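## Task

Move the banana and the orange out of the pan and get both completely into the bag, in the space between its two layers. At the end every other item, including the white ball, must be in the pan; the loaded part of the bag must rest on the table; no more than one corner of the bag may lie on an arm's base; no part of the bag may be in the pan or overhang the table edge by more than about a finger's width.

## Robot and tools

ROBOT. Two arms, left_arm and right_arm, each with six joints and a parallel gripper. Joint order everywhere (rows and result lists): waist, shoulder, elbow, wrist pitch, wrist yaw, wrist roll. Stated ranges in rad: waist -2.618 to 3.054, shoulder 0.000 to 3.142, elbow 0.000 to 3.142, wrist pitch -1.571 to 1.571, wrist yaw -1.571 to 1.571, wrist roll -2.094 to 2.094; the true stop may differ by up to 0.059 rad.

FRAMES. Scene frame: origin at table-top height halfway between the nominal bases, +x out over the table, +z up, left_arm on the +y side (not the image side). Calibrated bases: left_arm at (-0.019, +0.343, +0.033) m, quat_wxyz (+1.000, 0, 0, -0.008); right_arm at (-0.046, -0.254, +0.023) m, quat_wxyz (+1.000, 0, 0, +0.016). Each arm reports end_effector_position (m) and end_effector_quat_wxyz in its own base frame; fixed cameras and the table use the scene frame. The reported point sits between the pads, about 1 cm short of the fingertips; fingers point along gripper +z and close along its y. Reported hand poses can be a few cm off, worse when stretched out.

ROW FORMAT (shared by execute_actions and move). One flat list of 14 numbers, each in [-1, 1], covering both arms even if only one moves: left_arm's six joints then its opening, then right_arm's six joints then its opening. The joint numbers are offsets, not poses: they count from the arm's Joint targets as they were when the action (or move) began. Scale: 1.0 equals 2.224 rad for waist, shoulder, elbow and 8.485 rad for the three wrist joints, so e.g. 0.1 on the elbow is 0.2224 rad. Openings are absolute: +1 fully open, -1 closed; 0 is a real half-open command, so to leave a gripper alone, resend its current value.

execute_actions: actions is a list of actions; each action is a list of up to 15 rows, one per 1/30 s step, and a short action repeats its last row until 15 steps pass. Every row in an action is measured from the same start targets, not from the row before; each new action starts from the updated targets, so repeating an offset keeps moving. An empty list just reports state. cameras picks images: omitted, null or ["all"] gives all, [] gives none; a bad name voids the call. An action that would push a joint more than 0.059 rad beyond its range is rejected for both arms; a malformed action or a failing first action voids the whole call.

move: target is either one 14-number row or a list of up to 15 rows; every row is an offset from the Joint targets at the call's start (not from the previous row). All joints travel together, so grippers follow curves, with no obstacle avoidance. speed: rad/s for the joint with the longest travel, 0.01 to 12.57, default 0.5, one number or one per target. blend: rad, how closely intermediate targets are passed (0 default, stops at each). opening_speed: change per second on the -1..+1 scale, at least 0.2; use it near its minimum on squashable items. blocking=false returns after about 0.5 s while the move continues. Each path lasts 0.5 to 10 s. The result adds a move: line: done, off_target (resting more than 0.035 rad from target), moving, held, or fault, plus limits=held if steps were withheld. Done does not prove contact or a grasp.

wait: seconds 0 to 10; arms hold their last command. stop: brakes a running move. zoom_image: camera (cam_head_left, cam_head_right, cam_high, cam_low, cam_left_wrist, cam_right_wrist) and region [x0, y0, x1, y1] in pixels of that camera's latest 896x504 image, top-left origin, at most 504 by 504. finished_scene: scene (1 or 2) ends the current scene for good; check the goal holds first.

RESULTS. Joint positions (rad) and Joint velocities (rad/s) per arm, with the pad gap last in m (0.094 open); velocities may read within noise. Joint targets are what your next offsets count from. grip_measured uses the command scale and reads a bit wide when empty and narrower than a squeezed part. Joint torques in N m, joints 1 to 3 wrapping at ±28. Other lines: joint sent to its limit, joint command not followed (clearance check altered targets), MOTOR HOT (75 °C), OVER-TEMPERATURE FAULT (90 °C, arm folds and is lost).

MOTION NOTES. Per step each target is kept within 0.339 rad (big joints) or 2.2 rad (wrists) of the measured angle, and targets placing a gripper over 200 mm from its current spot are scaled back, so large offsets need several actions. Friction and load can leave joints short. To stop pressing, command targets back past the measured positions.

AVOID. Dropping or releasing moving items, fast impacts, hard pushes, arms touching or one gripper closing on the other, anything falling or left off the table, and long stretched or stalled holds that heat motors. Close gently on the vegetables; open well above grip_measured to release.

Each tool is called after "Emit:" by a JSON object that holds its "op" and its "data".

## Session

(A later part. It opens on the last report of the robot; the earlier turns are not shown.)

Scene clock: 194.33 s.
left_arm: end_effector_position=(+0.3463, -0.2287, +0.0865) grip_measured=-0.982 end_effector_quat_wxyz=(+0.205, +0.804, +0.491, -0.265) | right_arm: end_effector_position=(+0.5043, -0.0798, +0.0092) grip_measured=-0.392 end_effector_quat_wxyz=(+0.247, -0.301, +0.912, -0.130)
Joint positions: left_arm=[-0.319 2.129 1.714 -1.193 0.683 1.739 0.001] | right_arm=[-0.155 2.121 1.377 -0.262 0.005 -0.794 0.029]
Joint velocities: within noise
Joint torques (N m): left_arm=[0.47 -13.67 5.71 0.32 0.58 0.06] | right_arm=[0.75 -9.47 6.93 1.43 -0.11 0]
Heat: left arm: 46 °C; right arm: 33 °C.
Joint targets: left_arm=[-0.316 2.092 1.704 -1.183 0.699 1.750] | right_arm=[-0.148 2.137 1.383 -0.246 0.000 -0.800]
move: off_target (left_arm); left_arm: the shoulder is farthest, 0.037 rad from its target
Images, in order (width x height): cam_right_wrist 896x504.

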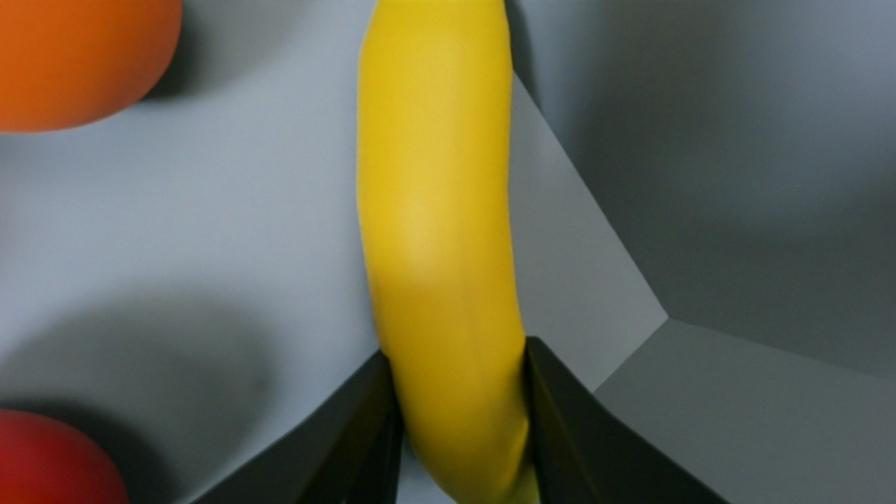

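Emit:
{"op": "move", "data": {"target": [[0,0,0,0,0,0,-1,0,0,0,0,0,0,-1],[0,0,0,0,0,0,-1,0,-0.0886,0.0724,-0.0422,0,0,-1],[0,0,0,0,0,0,-1,0,-0.0742,0.223,-0.0779,0,0,-1]], "opening_speed": 0.3}}

Scene clock: 199.20 s.
left_arm: end_effector_position=(+0.3463, -0.2288, +0.0866) grip_measured=-0.982 end_effector_quat_wxyz=(+0.205, +0.804, +0.491, -0.265) | right_arm: end_effector_position=(+0.4950, -0.0783, +0.1739) grip_measured=-0.488 end_effector_quat_wxyz=(+0.235, -0.302, +0.916, -0.124)
Joint positions: left_arm=[-0.319 2.129 1.714 -1.193 0.684 1.739 0.001] | right_arm=[-0.155 1.978 1.855 -0.909 0.005 -0.794 0.024]
Joint velocities: within noise
Joint torques (N m): left_arm=[0.49 -13.64 5.72 0.31 0.59 0.05] | right_arm=[0.75 -10.93 9.25 1.29 -0.11 0]
Heat: left arm: 47 °C; right arm: 33 °C.
Joint targets: left_arm=[-0.316 2.092 1.704 -1.183 0.700 1.750] | right_arm=[-0.148 1.972 1.879 -0.908 0.000 -0.800]
move: off_target (left_arm); left_arm: the shoulder is farthest, 0.037 rad from its target

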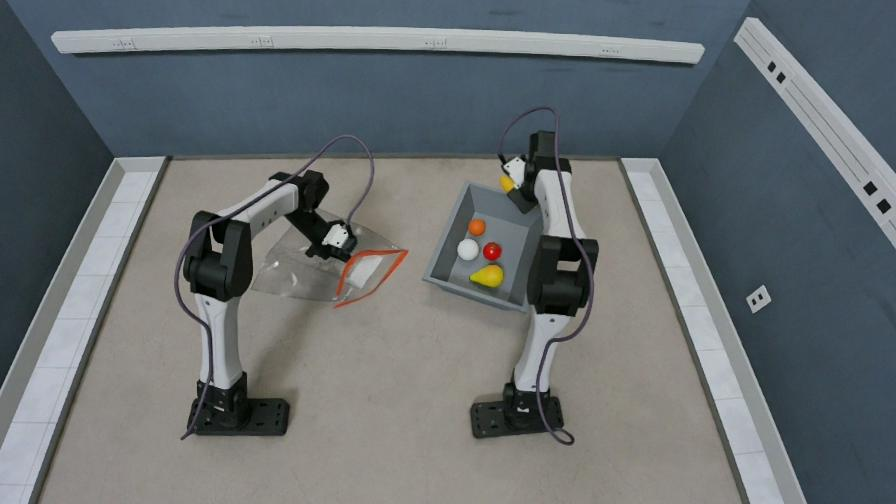

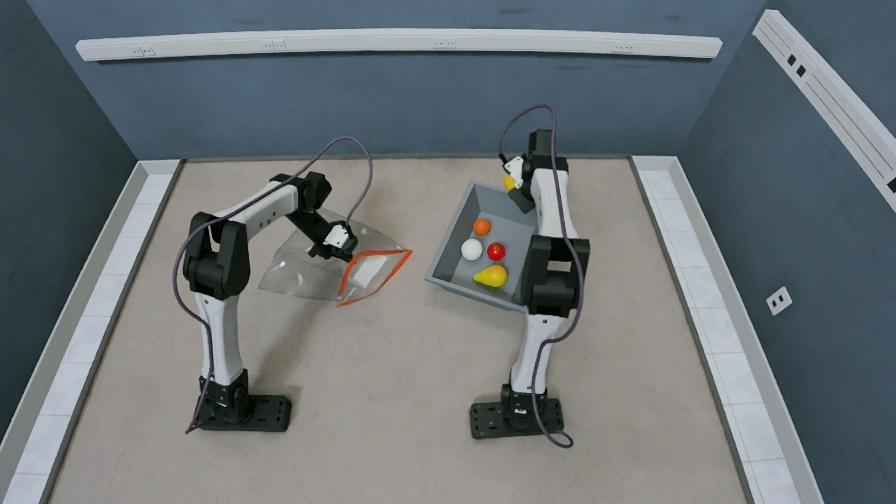

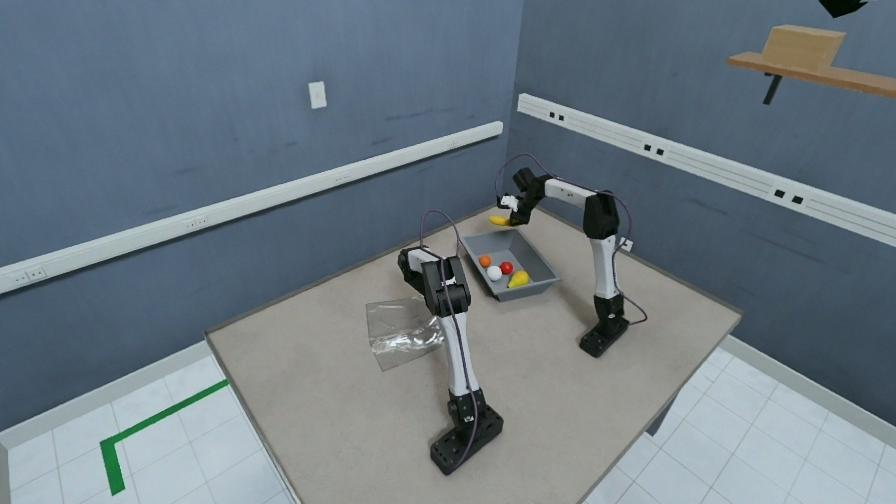

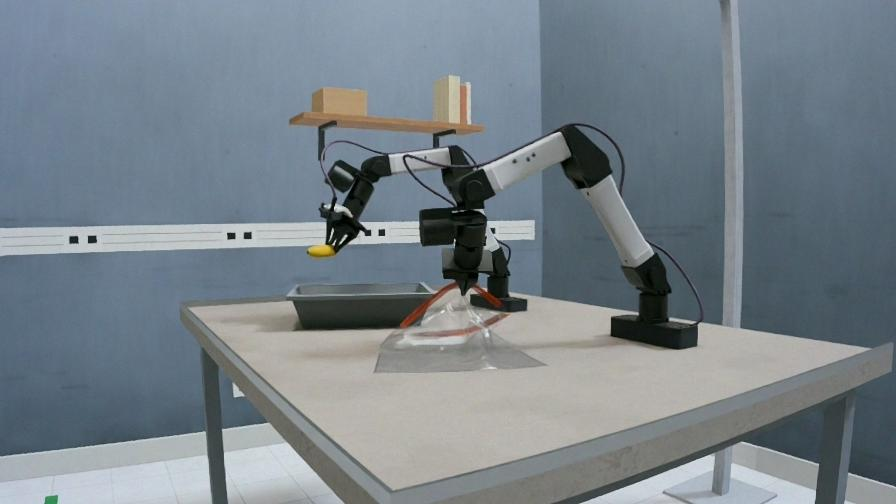

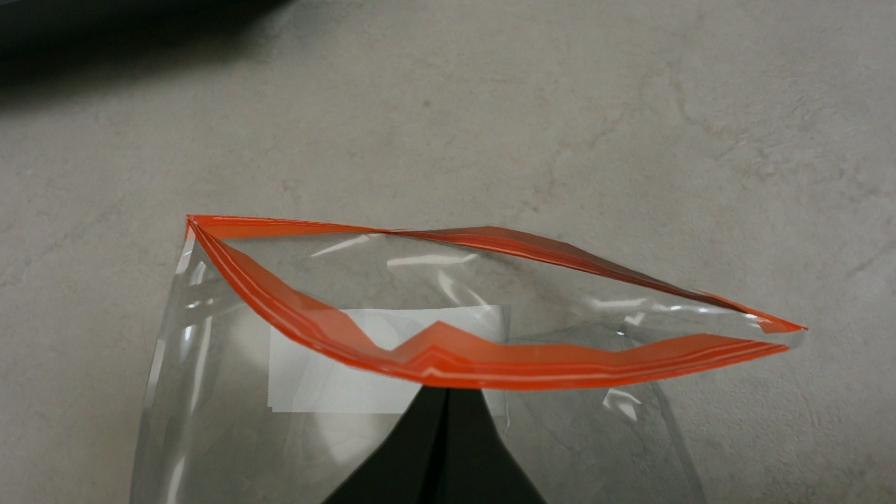

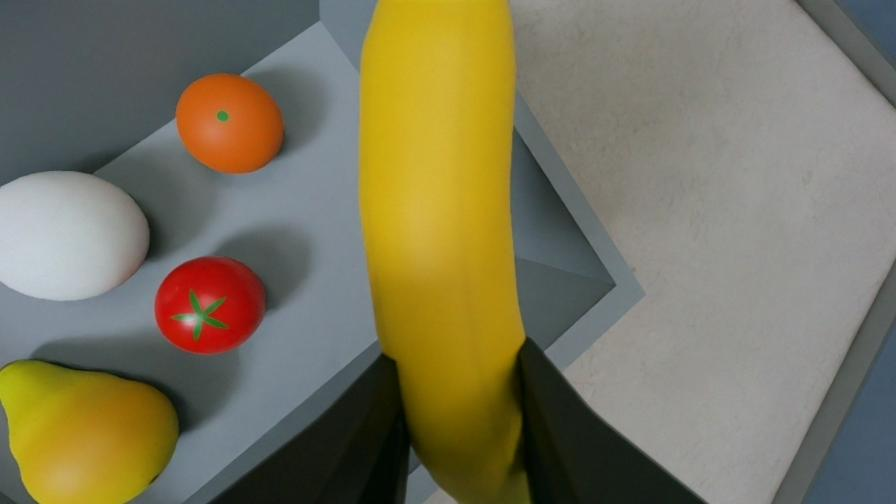

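Emit:
{"op": "move", "data": {"target": [0,0,0,0,0,0,-1,0.344,-0.2905,-0.4514,0.0836,-0.0118,0.0943,-1], "speed": 0.8}}

Scene clock: 202.37 s.
left_arm: end_effector_position=(+0.3463, -0.2288, +0.0866) grip_measured=-0.982 end_effector_quat_wxyz=(+0.205, +0.804, +0.491, -0.265) | right_arm: end_effector_position=(+0.3149, +0.2409, +0.1540) grip_measured=-0.488 end_effector_quat_wxyz=(+0.390, -0.295, +0.856, +0.165)
Joint positions: left_arm=[-0.319 2.129 1.714 -1.193 0.684 1.739 0.001] | right_arm=[0.613 1.355 0.876 -0.221 -0.092 -0.008 0.024]
Joint velocities: within noise
Joint torques (N m): left_arm=[0.47 -13.64 5.72 0.3 0.58 0.06] | right_arm=[0.46 -7.79 7.15 1.94 -0.13 0.08]
Heat: left arm: 48 °C; right arm: 34 °C.
Joint targets: left_arm=[-0.316 2.092 1.704 -1.183 0.700 1.750] | right_arm=[0.617 1.326 0.875 -0.198 -0.100 0.000]
move: off_target (left_arm); left_arm: the shoulder is farthest, 0.037 rad from its target

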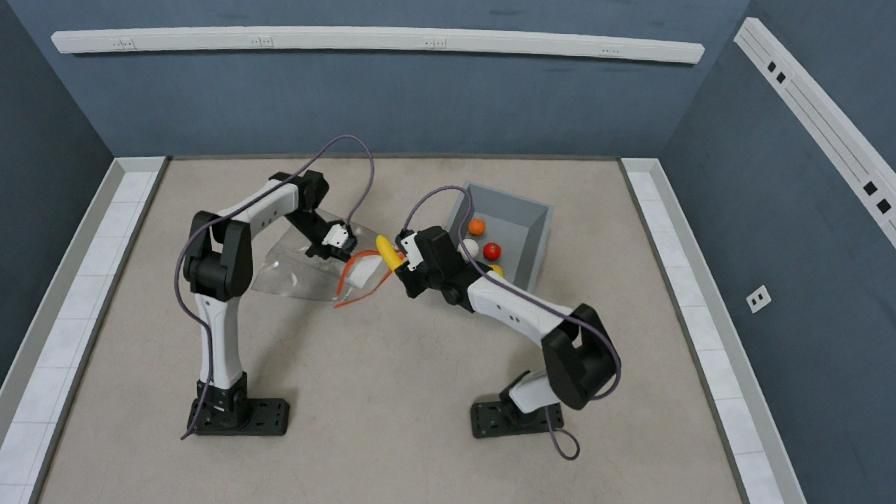

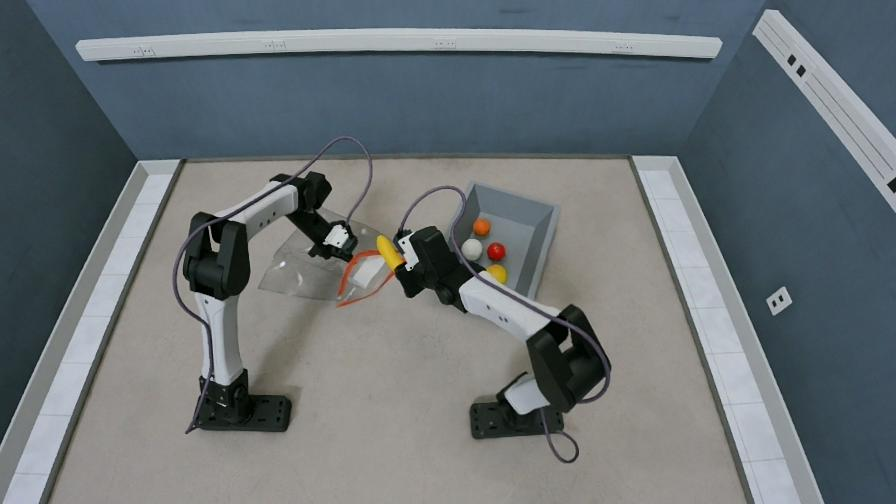

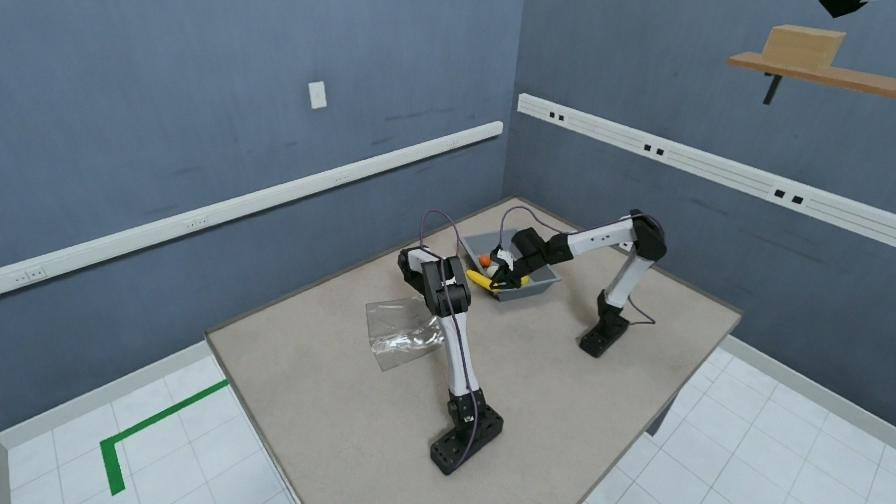

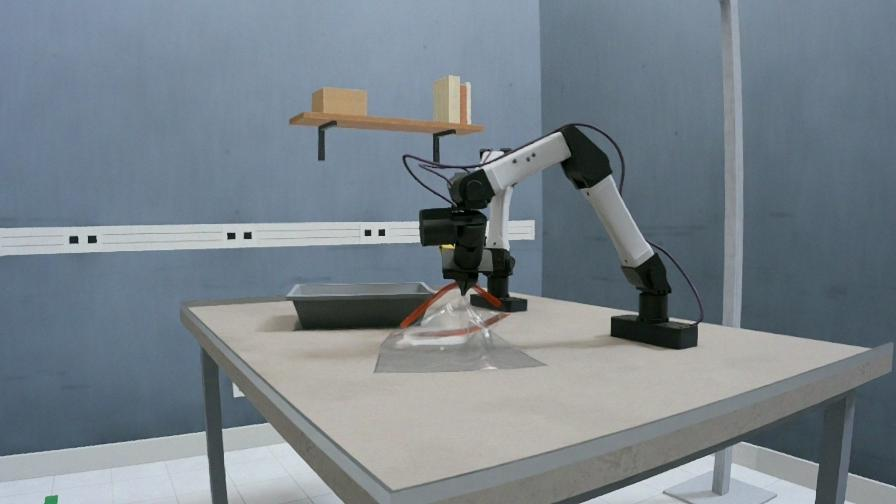

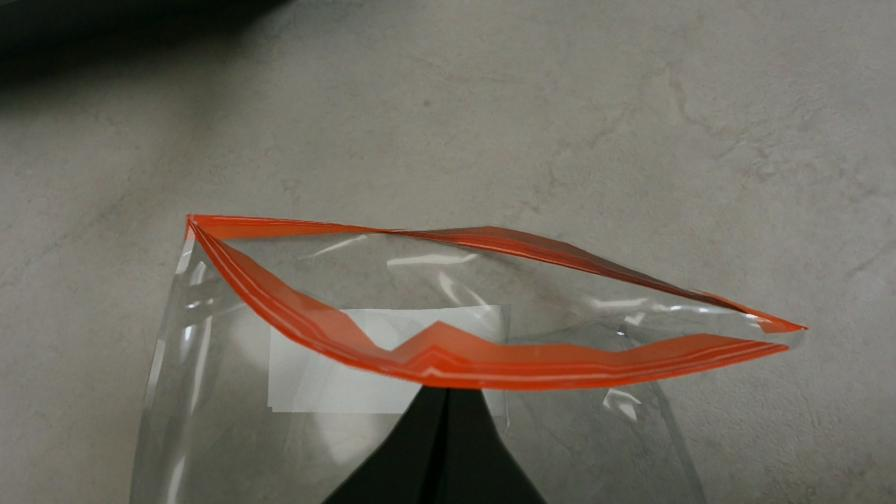

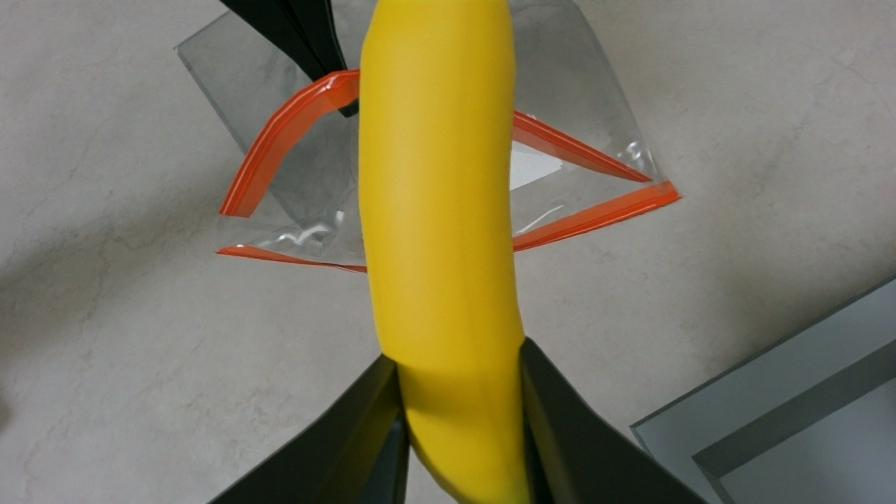

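Emit:
{"op": "move", "data": {"target": [0,0,0,0,0,0,-1,0,0.1736,-0.1605,0.0876,0,0,-1], "speed": 0.6, "cameras": ["cam_low","cam_left_wrist","cam_right_wrist"]}}

Emit:
{"op": "zoom_image", "data": {"camera": "cam_low", "region": [370, 200, 570, 380]}}

Scene clock: 204.97 s.
left_arm: end_effector_position=(+0.3463, -0.2288, +0.0866) grip_measured=-0.982 end_effector_quat_wxyz=(+0.205, +0.804, +0.491, -0.265) | right_arm: end_effector_position=(+0.3155, +0.2413, +0.0215) grip_measured=-0.488 end_effector_quat_wxyz=(+0.407, -0.293, +0.848, +0.171)
Joint positions: left_arm=[-0.319 2.129 1.714 -1.193 0.684 1.739 0.001] | right_arm=[0.613 1.701 0.521 0.521 -0.092 -0.007 0.024]
Joint velocities: within noise
Joint torques (N m): left_arm=[0.47 -13.63 5.71 0.31 0.58 0.06] | right_arm=[0.44 -5.31 4.86 1.92 -0.12 0.11]
Heat: left arm: 49 °C; right arm: 34 °C.
Joint targets: left_arm=[-0.316 2.092 1.704 -1.183 0.700 1.750] | right_arm=[0.617 1.712 0.518 0.545 -0.100 0.000]
move: off_target (left_arm); left_arm: the shoulder is farthest, 0.037 rad from its target
Images, in order (width x height): cam_low 896x504, cam_left_wrist 896x504, cam_right_wrist 896x504.

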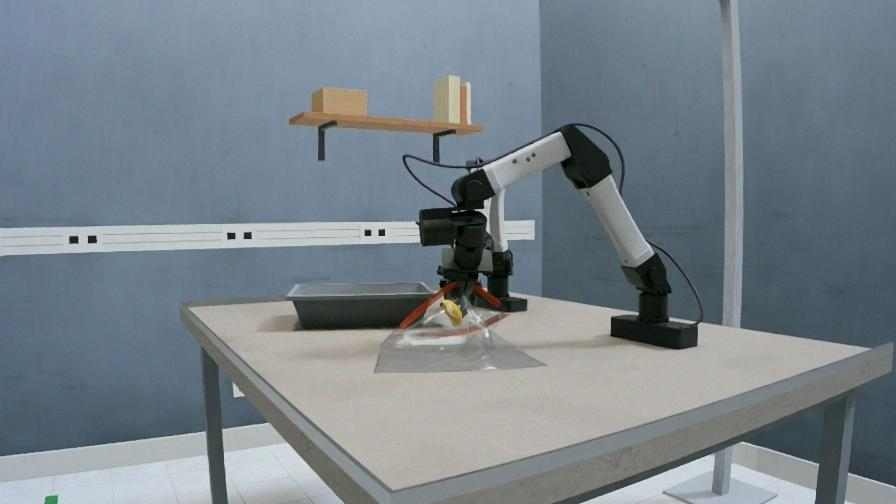

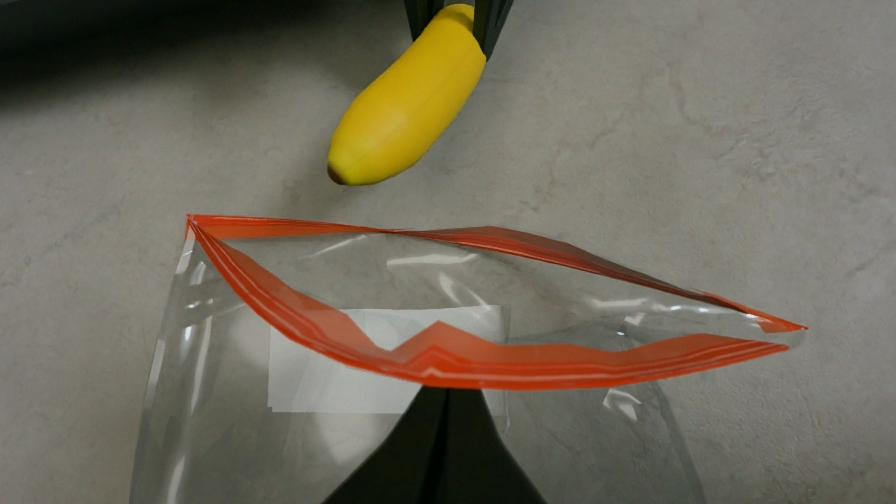

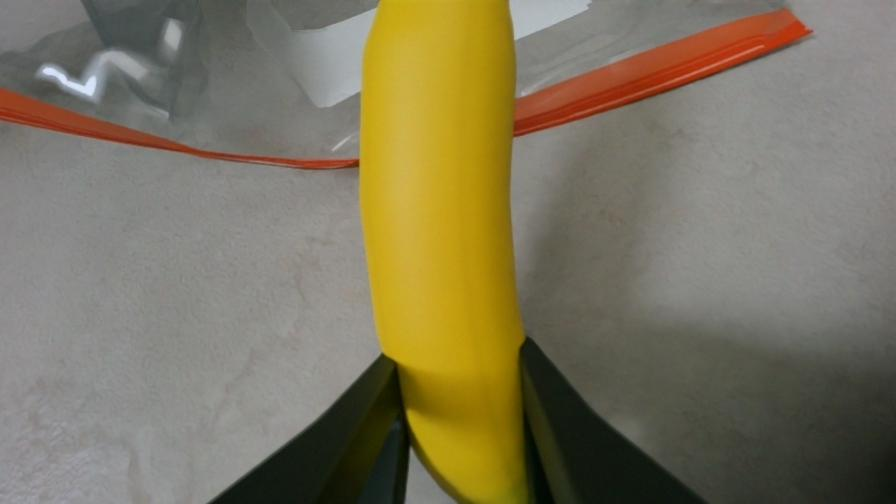

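Scaled by 2.520 from the camera's 896x504 image, which has a finer 1280x720 frame.

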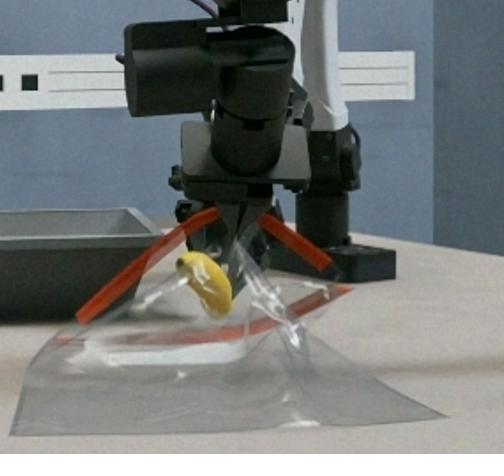

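Emit:
{"op": "move", "data": {"target": [0,0,0,0,0,0,-1,0.0175,0.1056,0.1515,-0.0121,0,0,-1], "speed": 0.35, "cameras": ["cam_low","cam_left_wrist","cam_right_wrist"]}}

Emit:
{"op": "zoom_image", "data": {"camera": "cam_low", "region": [370, 200, 570, 380]}}

Scene clock: 206.87 s.
left_arm: end_effector_position=(+0.3467, -0.2289, +0.0866) grip_measured=-0.982 end_effector_quat_wxyz=(+0.206, +0.804, +0.491, -0.265) | right_arm: end_effector_position=(+0.3653, +0.2974, +0.0175) grip_measured=-0.489 end_effector_quat_wxyz=(+0.401, -0.309, +0.844, +0.177)
Joint positions: left_arm=[-0.319 2.129 1.714 -1.19 0.684 1.739 0.001] | right_arm=[0.65 1.934 0.832 0.437 -0.092 -0.006 0.024]
Joint velocities: within noise
Joint torques (N m): left_arm=[0.47 -13.65 5.74 0.3 0.56 0.06] | right_arm=[0.64 -7.43 7.68 1.79 -0.12 0.11]
Heat: left arm: 50 °C; right arm: 34 °C.
Joint targets: left_arm=[-0.316 2.092 1.704 -1.183 0.700 1.750] | right_arm=[0.656 1.946 0.855 0.442 -0.100 0.000]
move: off_target (left_arm); left_arm: the shoulder is farthest, 0.037 rad from its target
Images, in order (width x height): cam_low 896x504, cam_left_wrist 896x504, cam_right_wrist 896x504.

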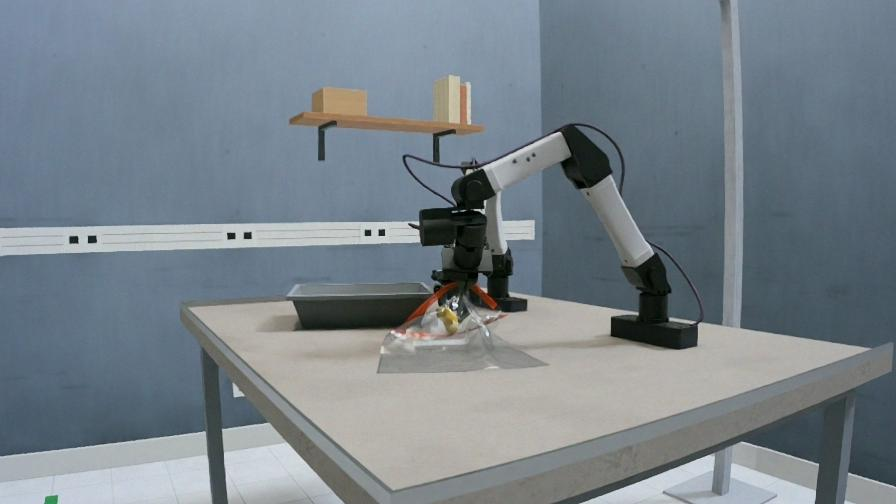

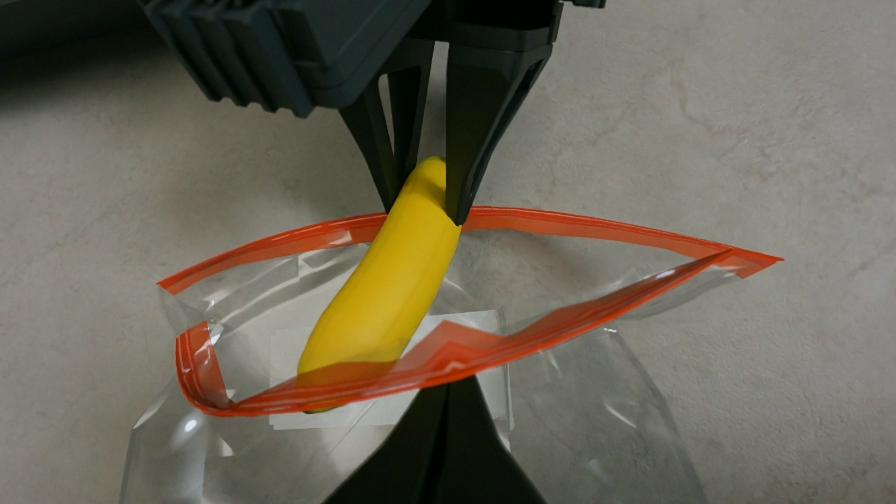

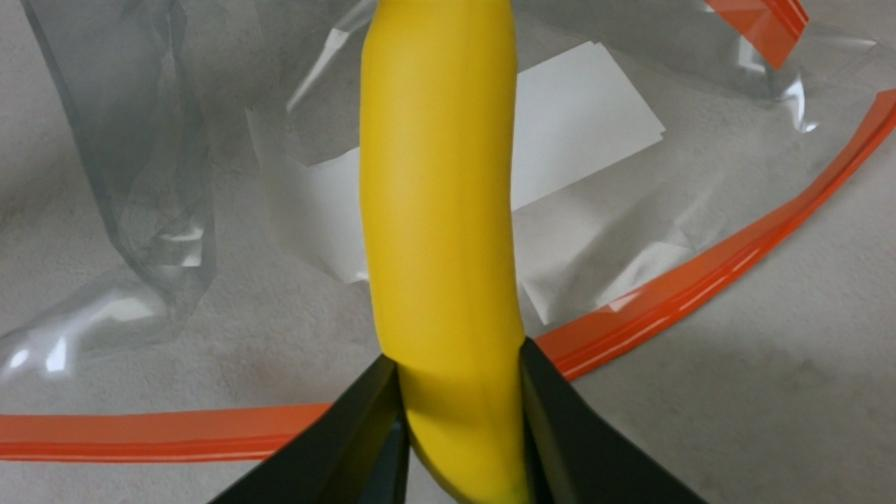

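Scaled by 2.520 from the camera's 896x504 image, which has a finer 1280x720 frame.

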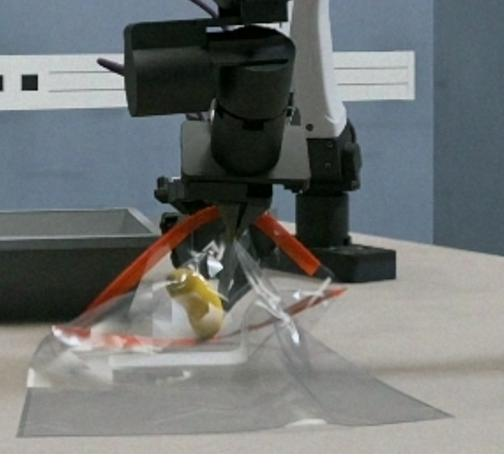

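Emit:
{"op": "move", "data": {"target": [0,0,0,0,0,0,-1,-0.0072,0.1353,0.219,-0.022,-0.0295,0,-1], "speed": 0.3, "cameras": ["cam_head_left","cam_low","cam_left_wrist","cam_right_wrist"]}}

Emit:
{"op": "zoom_image", "data": {"camera": "cam_low", "region": [370, 200, 570, 380]}}

Scene clock: 209.50 s.
left_arm: end_effector_position=(+0.3504, -0.2266, +0.0897) grip_measured=-0.982 end_effector_quat_wxyz=(+0.213, +0.804, +0.492, -0.259) | right_arm: end_effector_position=(+0.4173, +0.3828, +0.0178) grip_measured=-0.489 end_effector_quat_wxyz=(+0.361, -0.352, +0.818, +0.277)
Joint positions: left_arm=[-0.311 2.12 1.714 -1.183 0.684 1.739 0.001] | right_arm=[0.642 2.229 1.312 0.248 -0.335 -0.006 0.024]
Joint velocities: within noise
Joint torques (N m): left_arm=[-0.16 -12.96 5.76 0.23 0.58 0.06] | right_arm=[-0.16 -9.8 9.14 1.75 -0.29 0.1]
Heat: left arm: 50 °C; right arm: 34 °C.
Joint targets: left_arm=[-0.316 2.092 1.704 -1.183 0.700 1.750] | right_arm=[0.640 2.248 1.342 0.256 -0.350 0.000]
move: done
Images, in order (width x height): cam_head_left 896x504, cam_low 896x504, cam_left_wrist 896x504, cam_right_wrist 896x504.

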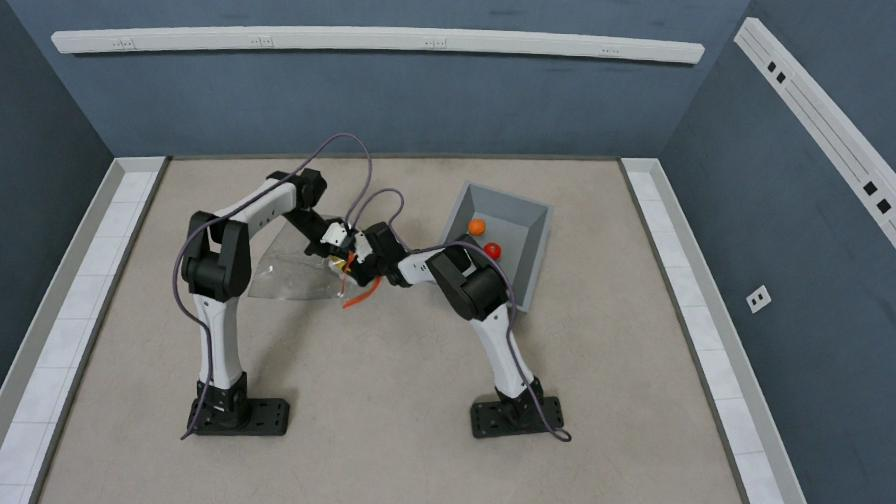

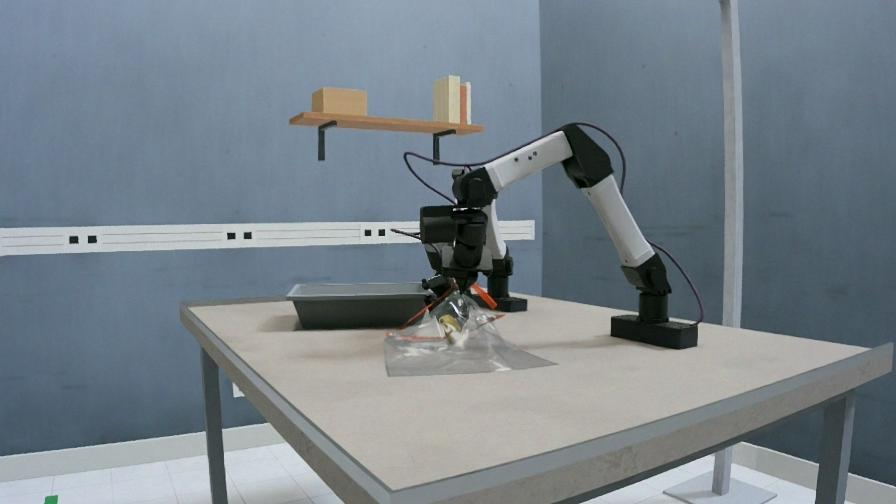

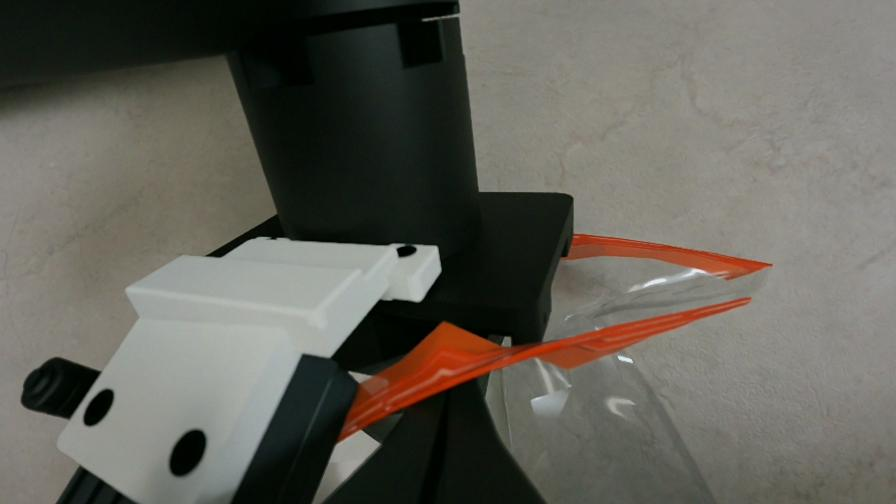

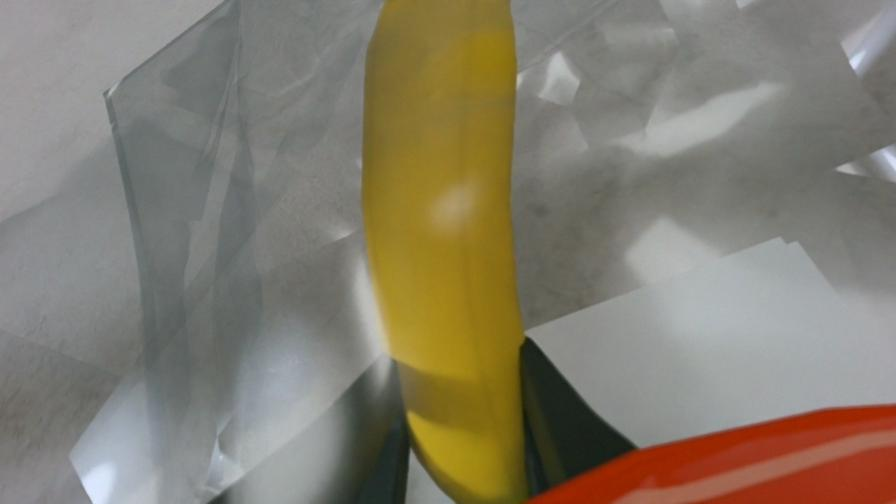

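Scaled by 2.520 from the camera's 896x504 image, which has a finer 1280x720 frame.

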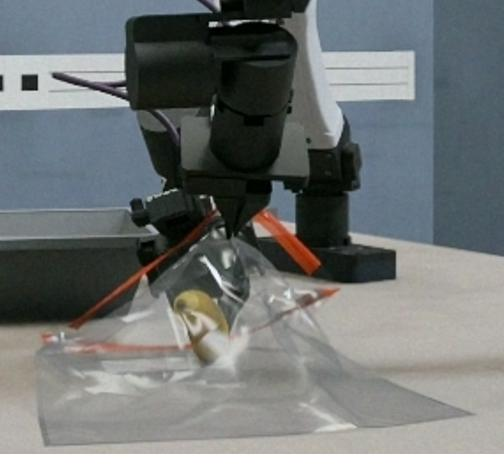

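Emit:
{"op": "move", "data": {"target": [[0,0,0,0,0,0,-1,0,0.016,0,0.0042,0,0,-1],[0,0,0,0,0,0,-1,0,0.016,0,0.0042,0,0,-0.2]], "opening_speed": 0.4, "speed": 0.2, "cameras": ["cam_low","cam_right_wrist"]}}

Emit:
{"op": "zoom_image", "data": {"camera": "cam_low", "region": [370, 200, 570, 380]}}

Scene clock: 212.93 s.
left_arm: end_effector_position=(+0.3506, -0.2263, +0.0902) grip_measured=-0.982 end_effector_quat_wxyz=(+0.214, +0.803, +0.492, -0.258) | right_arm: end_effector_position=(+0.4196, +0.3864, +0.0077) grip_measured=-0.201 end_effector_quat_wxyz=(+0.362, -0.354, +0.814, +0.285)
Joint positions: left_arm=[-0.31 2.119 1.714 -1.182 0.684 1.739 0.001] | right_arm=[0.64 2.268 1.321 0.287 -0.353 -0.006 0.038]
Joint velocities: within noise
Joint torques (N m): left_arm=[-0.27 -12.86 5.78 0.23 0.58 0.04] | right_arm=[0.06 -10.39 8.06 1.73 -0.12 0.1]
Heat: left arm: 49 °C; right arm: 35 °C.
Joint targets: left_arm=[-0.316 2.092 1.704 -1.183 0.700 1.750] | right_arm=[0.640 2.283 1.342 0.291 -0.350 0.000]
move: done
Images, in order (width x height): cam_low 896x504, cam_right_wrist 896x504.

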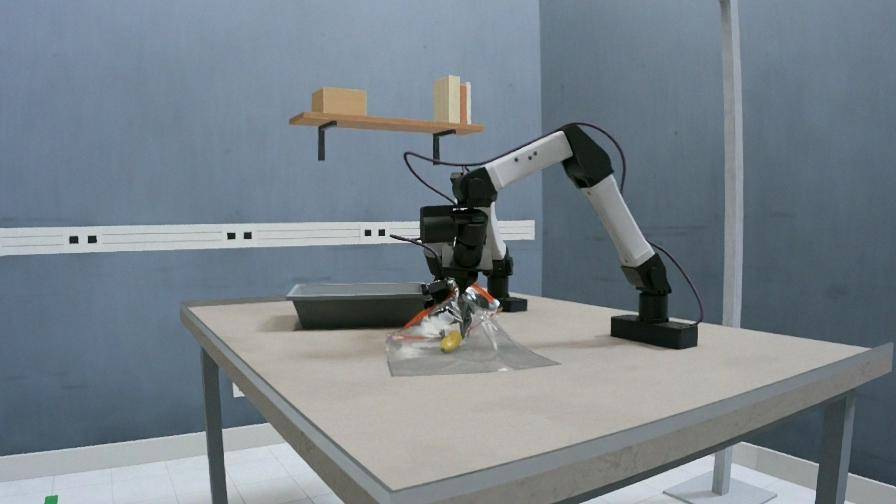

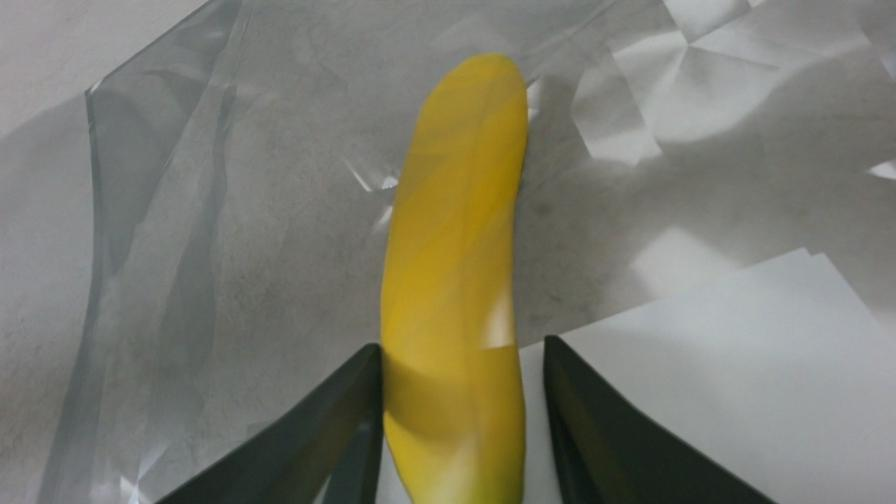

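Scaled by 2.520 from the camera's 896x504 image, which has a finer 1280x720 frame.

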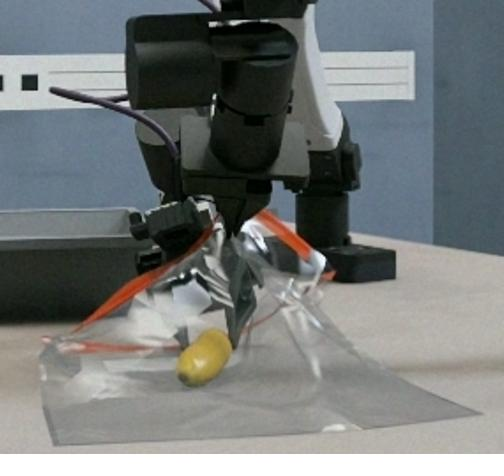

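Emit:
{"op": "move", "data": {"target": [[0,0,0,0,0,0,-1,0.0072,-0.1515,-0.219,0.0178,0.0295,0,-0.2],[0,0,0,0,0,0,-1,-0.0103,-0.2567,-0.3705,0.03,0.0295,0,-0.2],[0,0,0,0,0,0,-1,-0.0103,-0.4303,-0.21,-0.0577,0.0295,0,-0.2]], "speed": 0.4}}

Emit:
{"op": "zoom_image", "data": {"camera": "cam_low", "region": [370, 200, 570, 380]}}

Scene clock: 218.30 s.
left_arm: end_effector_position=(+0.3506, -0.2263, +0.0902) grip_measured=-0.982 end_effector_quat_wxyz=(+0.214, +0.803, +0.492, -0.258) | right_arm: end_effector_position=(+0.3079, +0.2447, +0.1484) grip_measured=-0.201 end_effector_quat_wxyz=(+0.386, -0.303, +0.854, +0.175)
Joint positions: left_arm=[-0.31 2.119 1.714 -1.182 0.684 1.739 0.001] | right_arm=[0.624 1.349 0.849 -0.201 -0.108 -0.006 0.038]
Joint velocities: within noise
Joint torques (N m): left_arm=[-0.28 -12.89 5.74 0.23 0.57 0.05] | right_arm=[-0.62 -7.12 9.72 1.73 0.02 0.11]
Heat: left arm: 48 °C; right arm: 36 °C.
Joint targets: left_arm=[-0.316 2.092 1.704 -1.183 0.700 1.750] | right_arm=[0.617 1.326 0.875 -0.198 -0.100 0.000]
move: done

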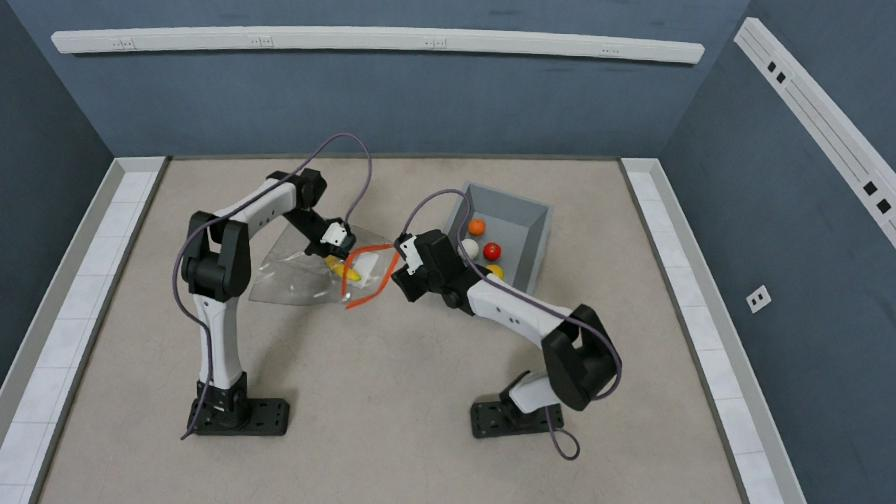

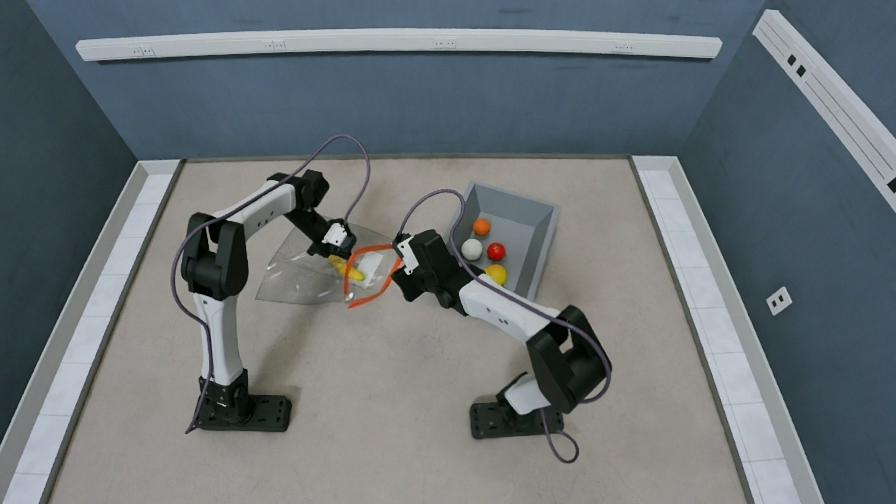

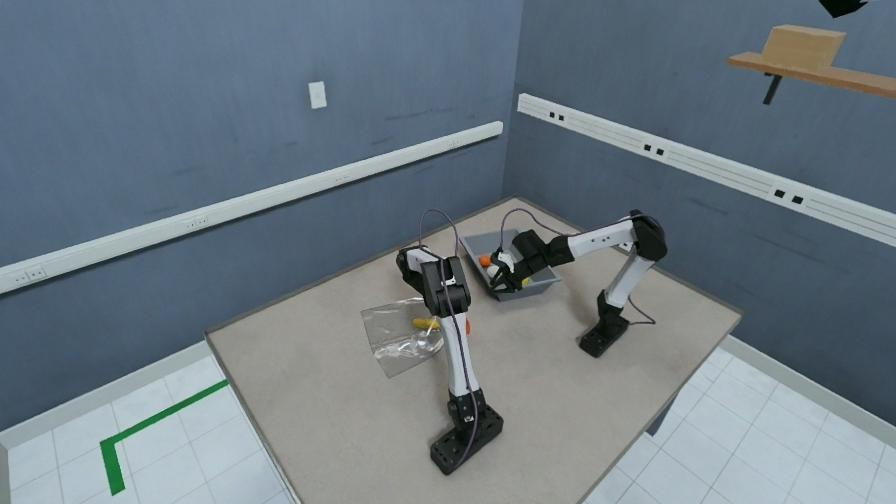

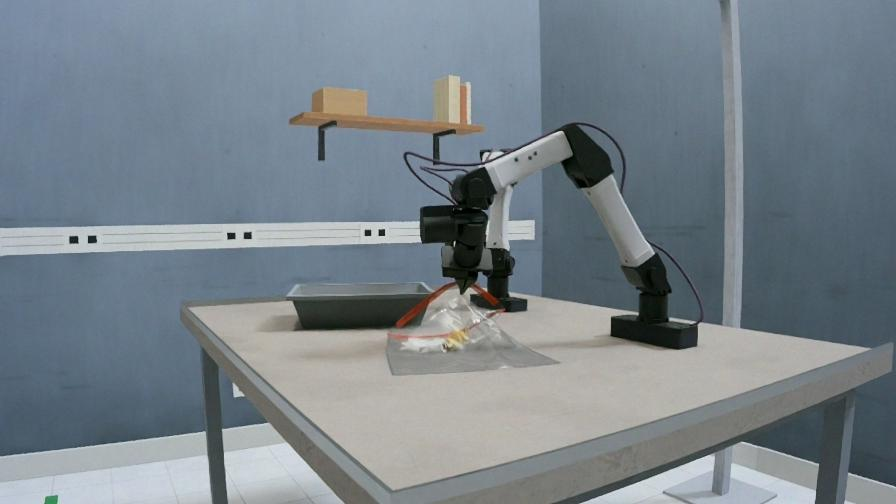

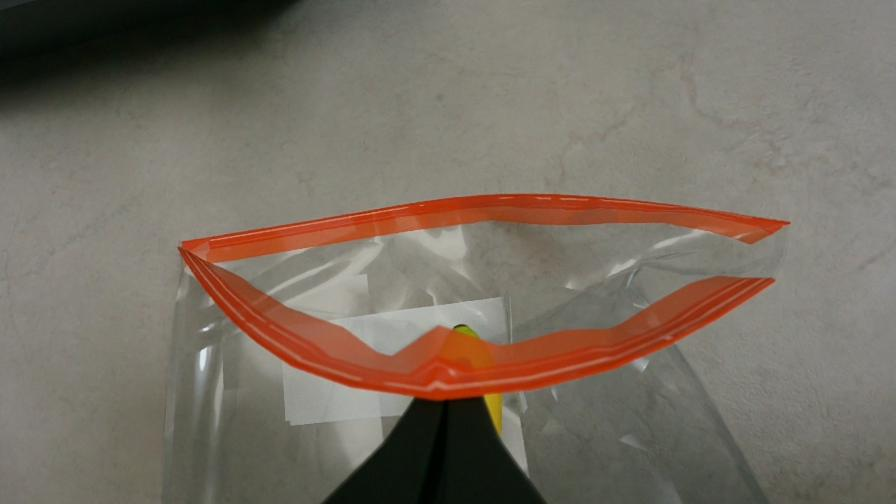

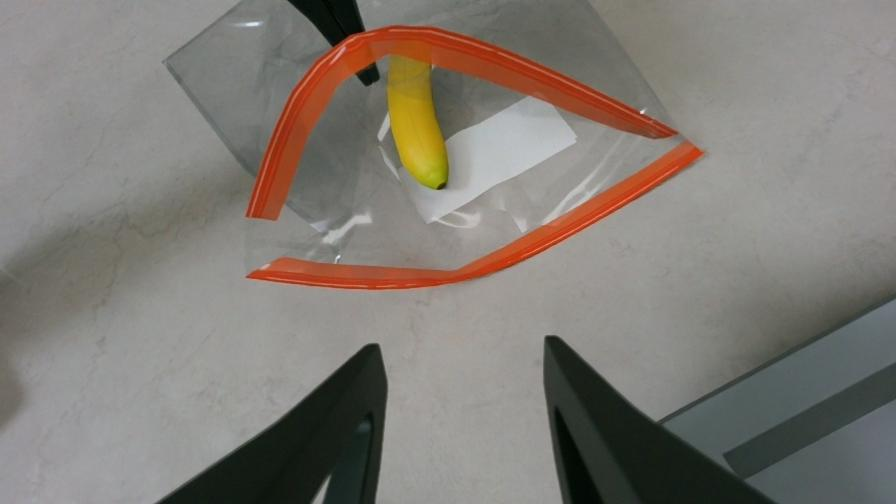

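Scaled by 2.520 from the camera's 896x504 image, which has a finer 1280x720 frame.

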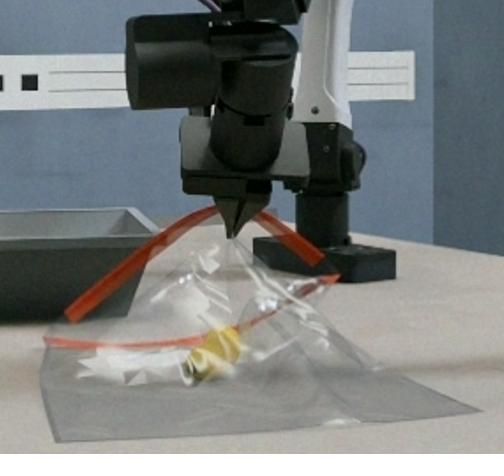

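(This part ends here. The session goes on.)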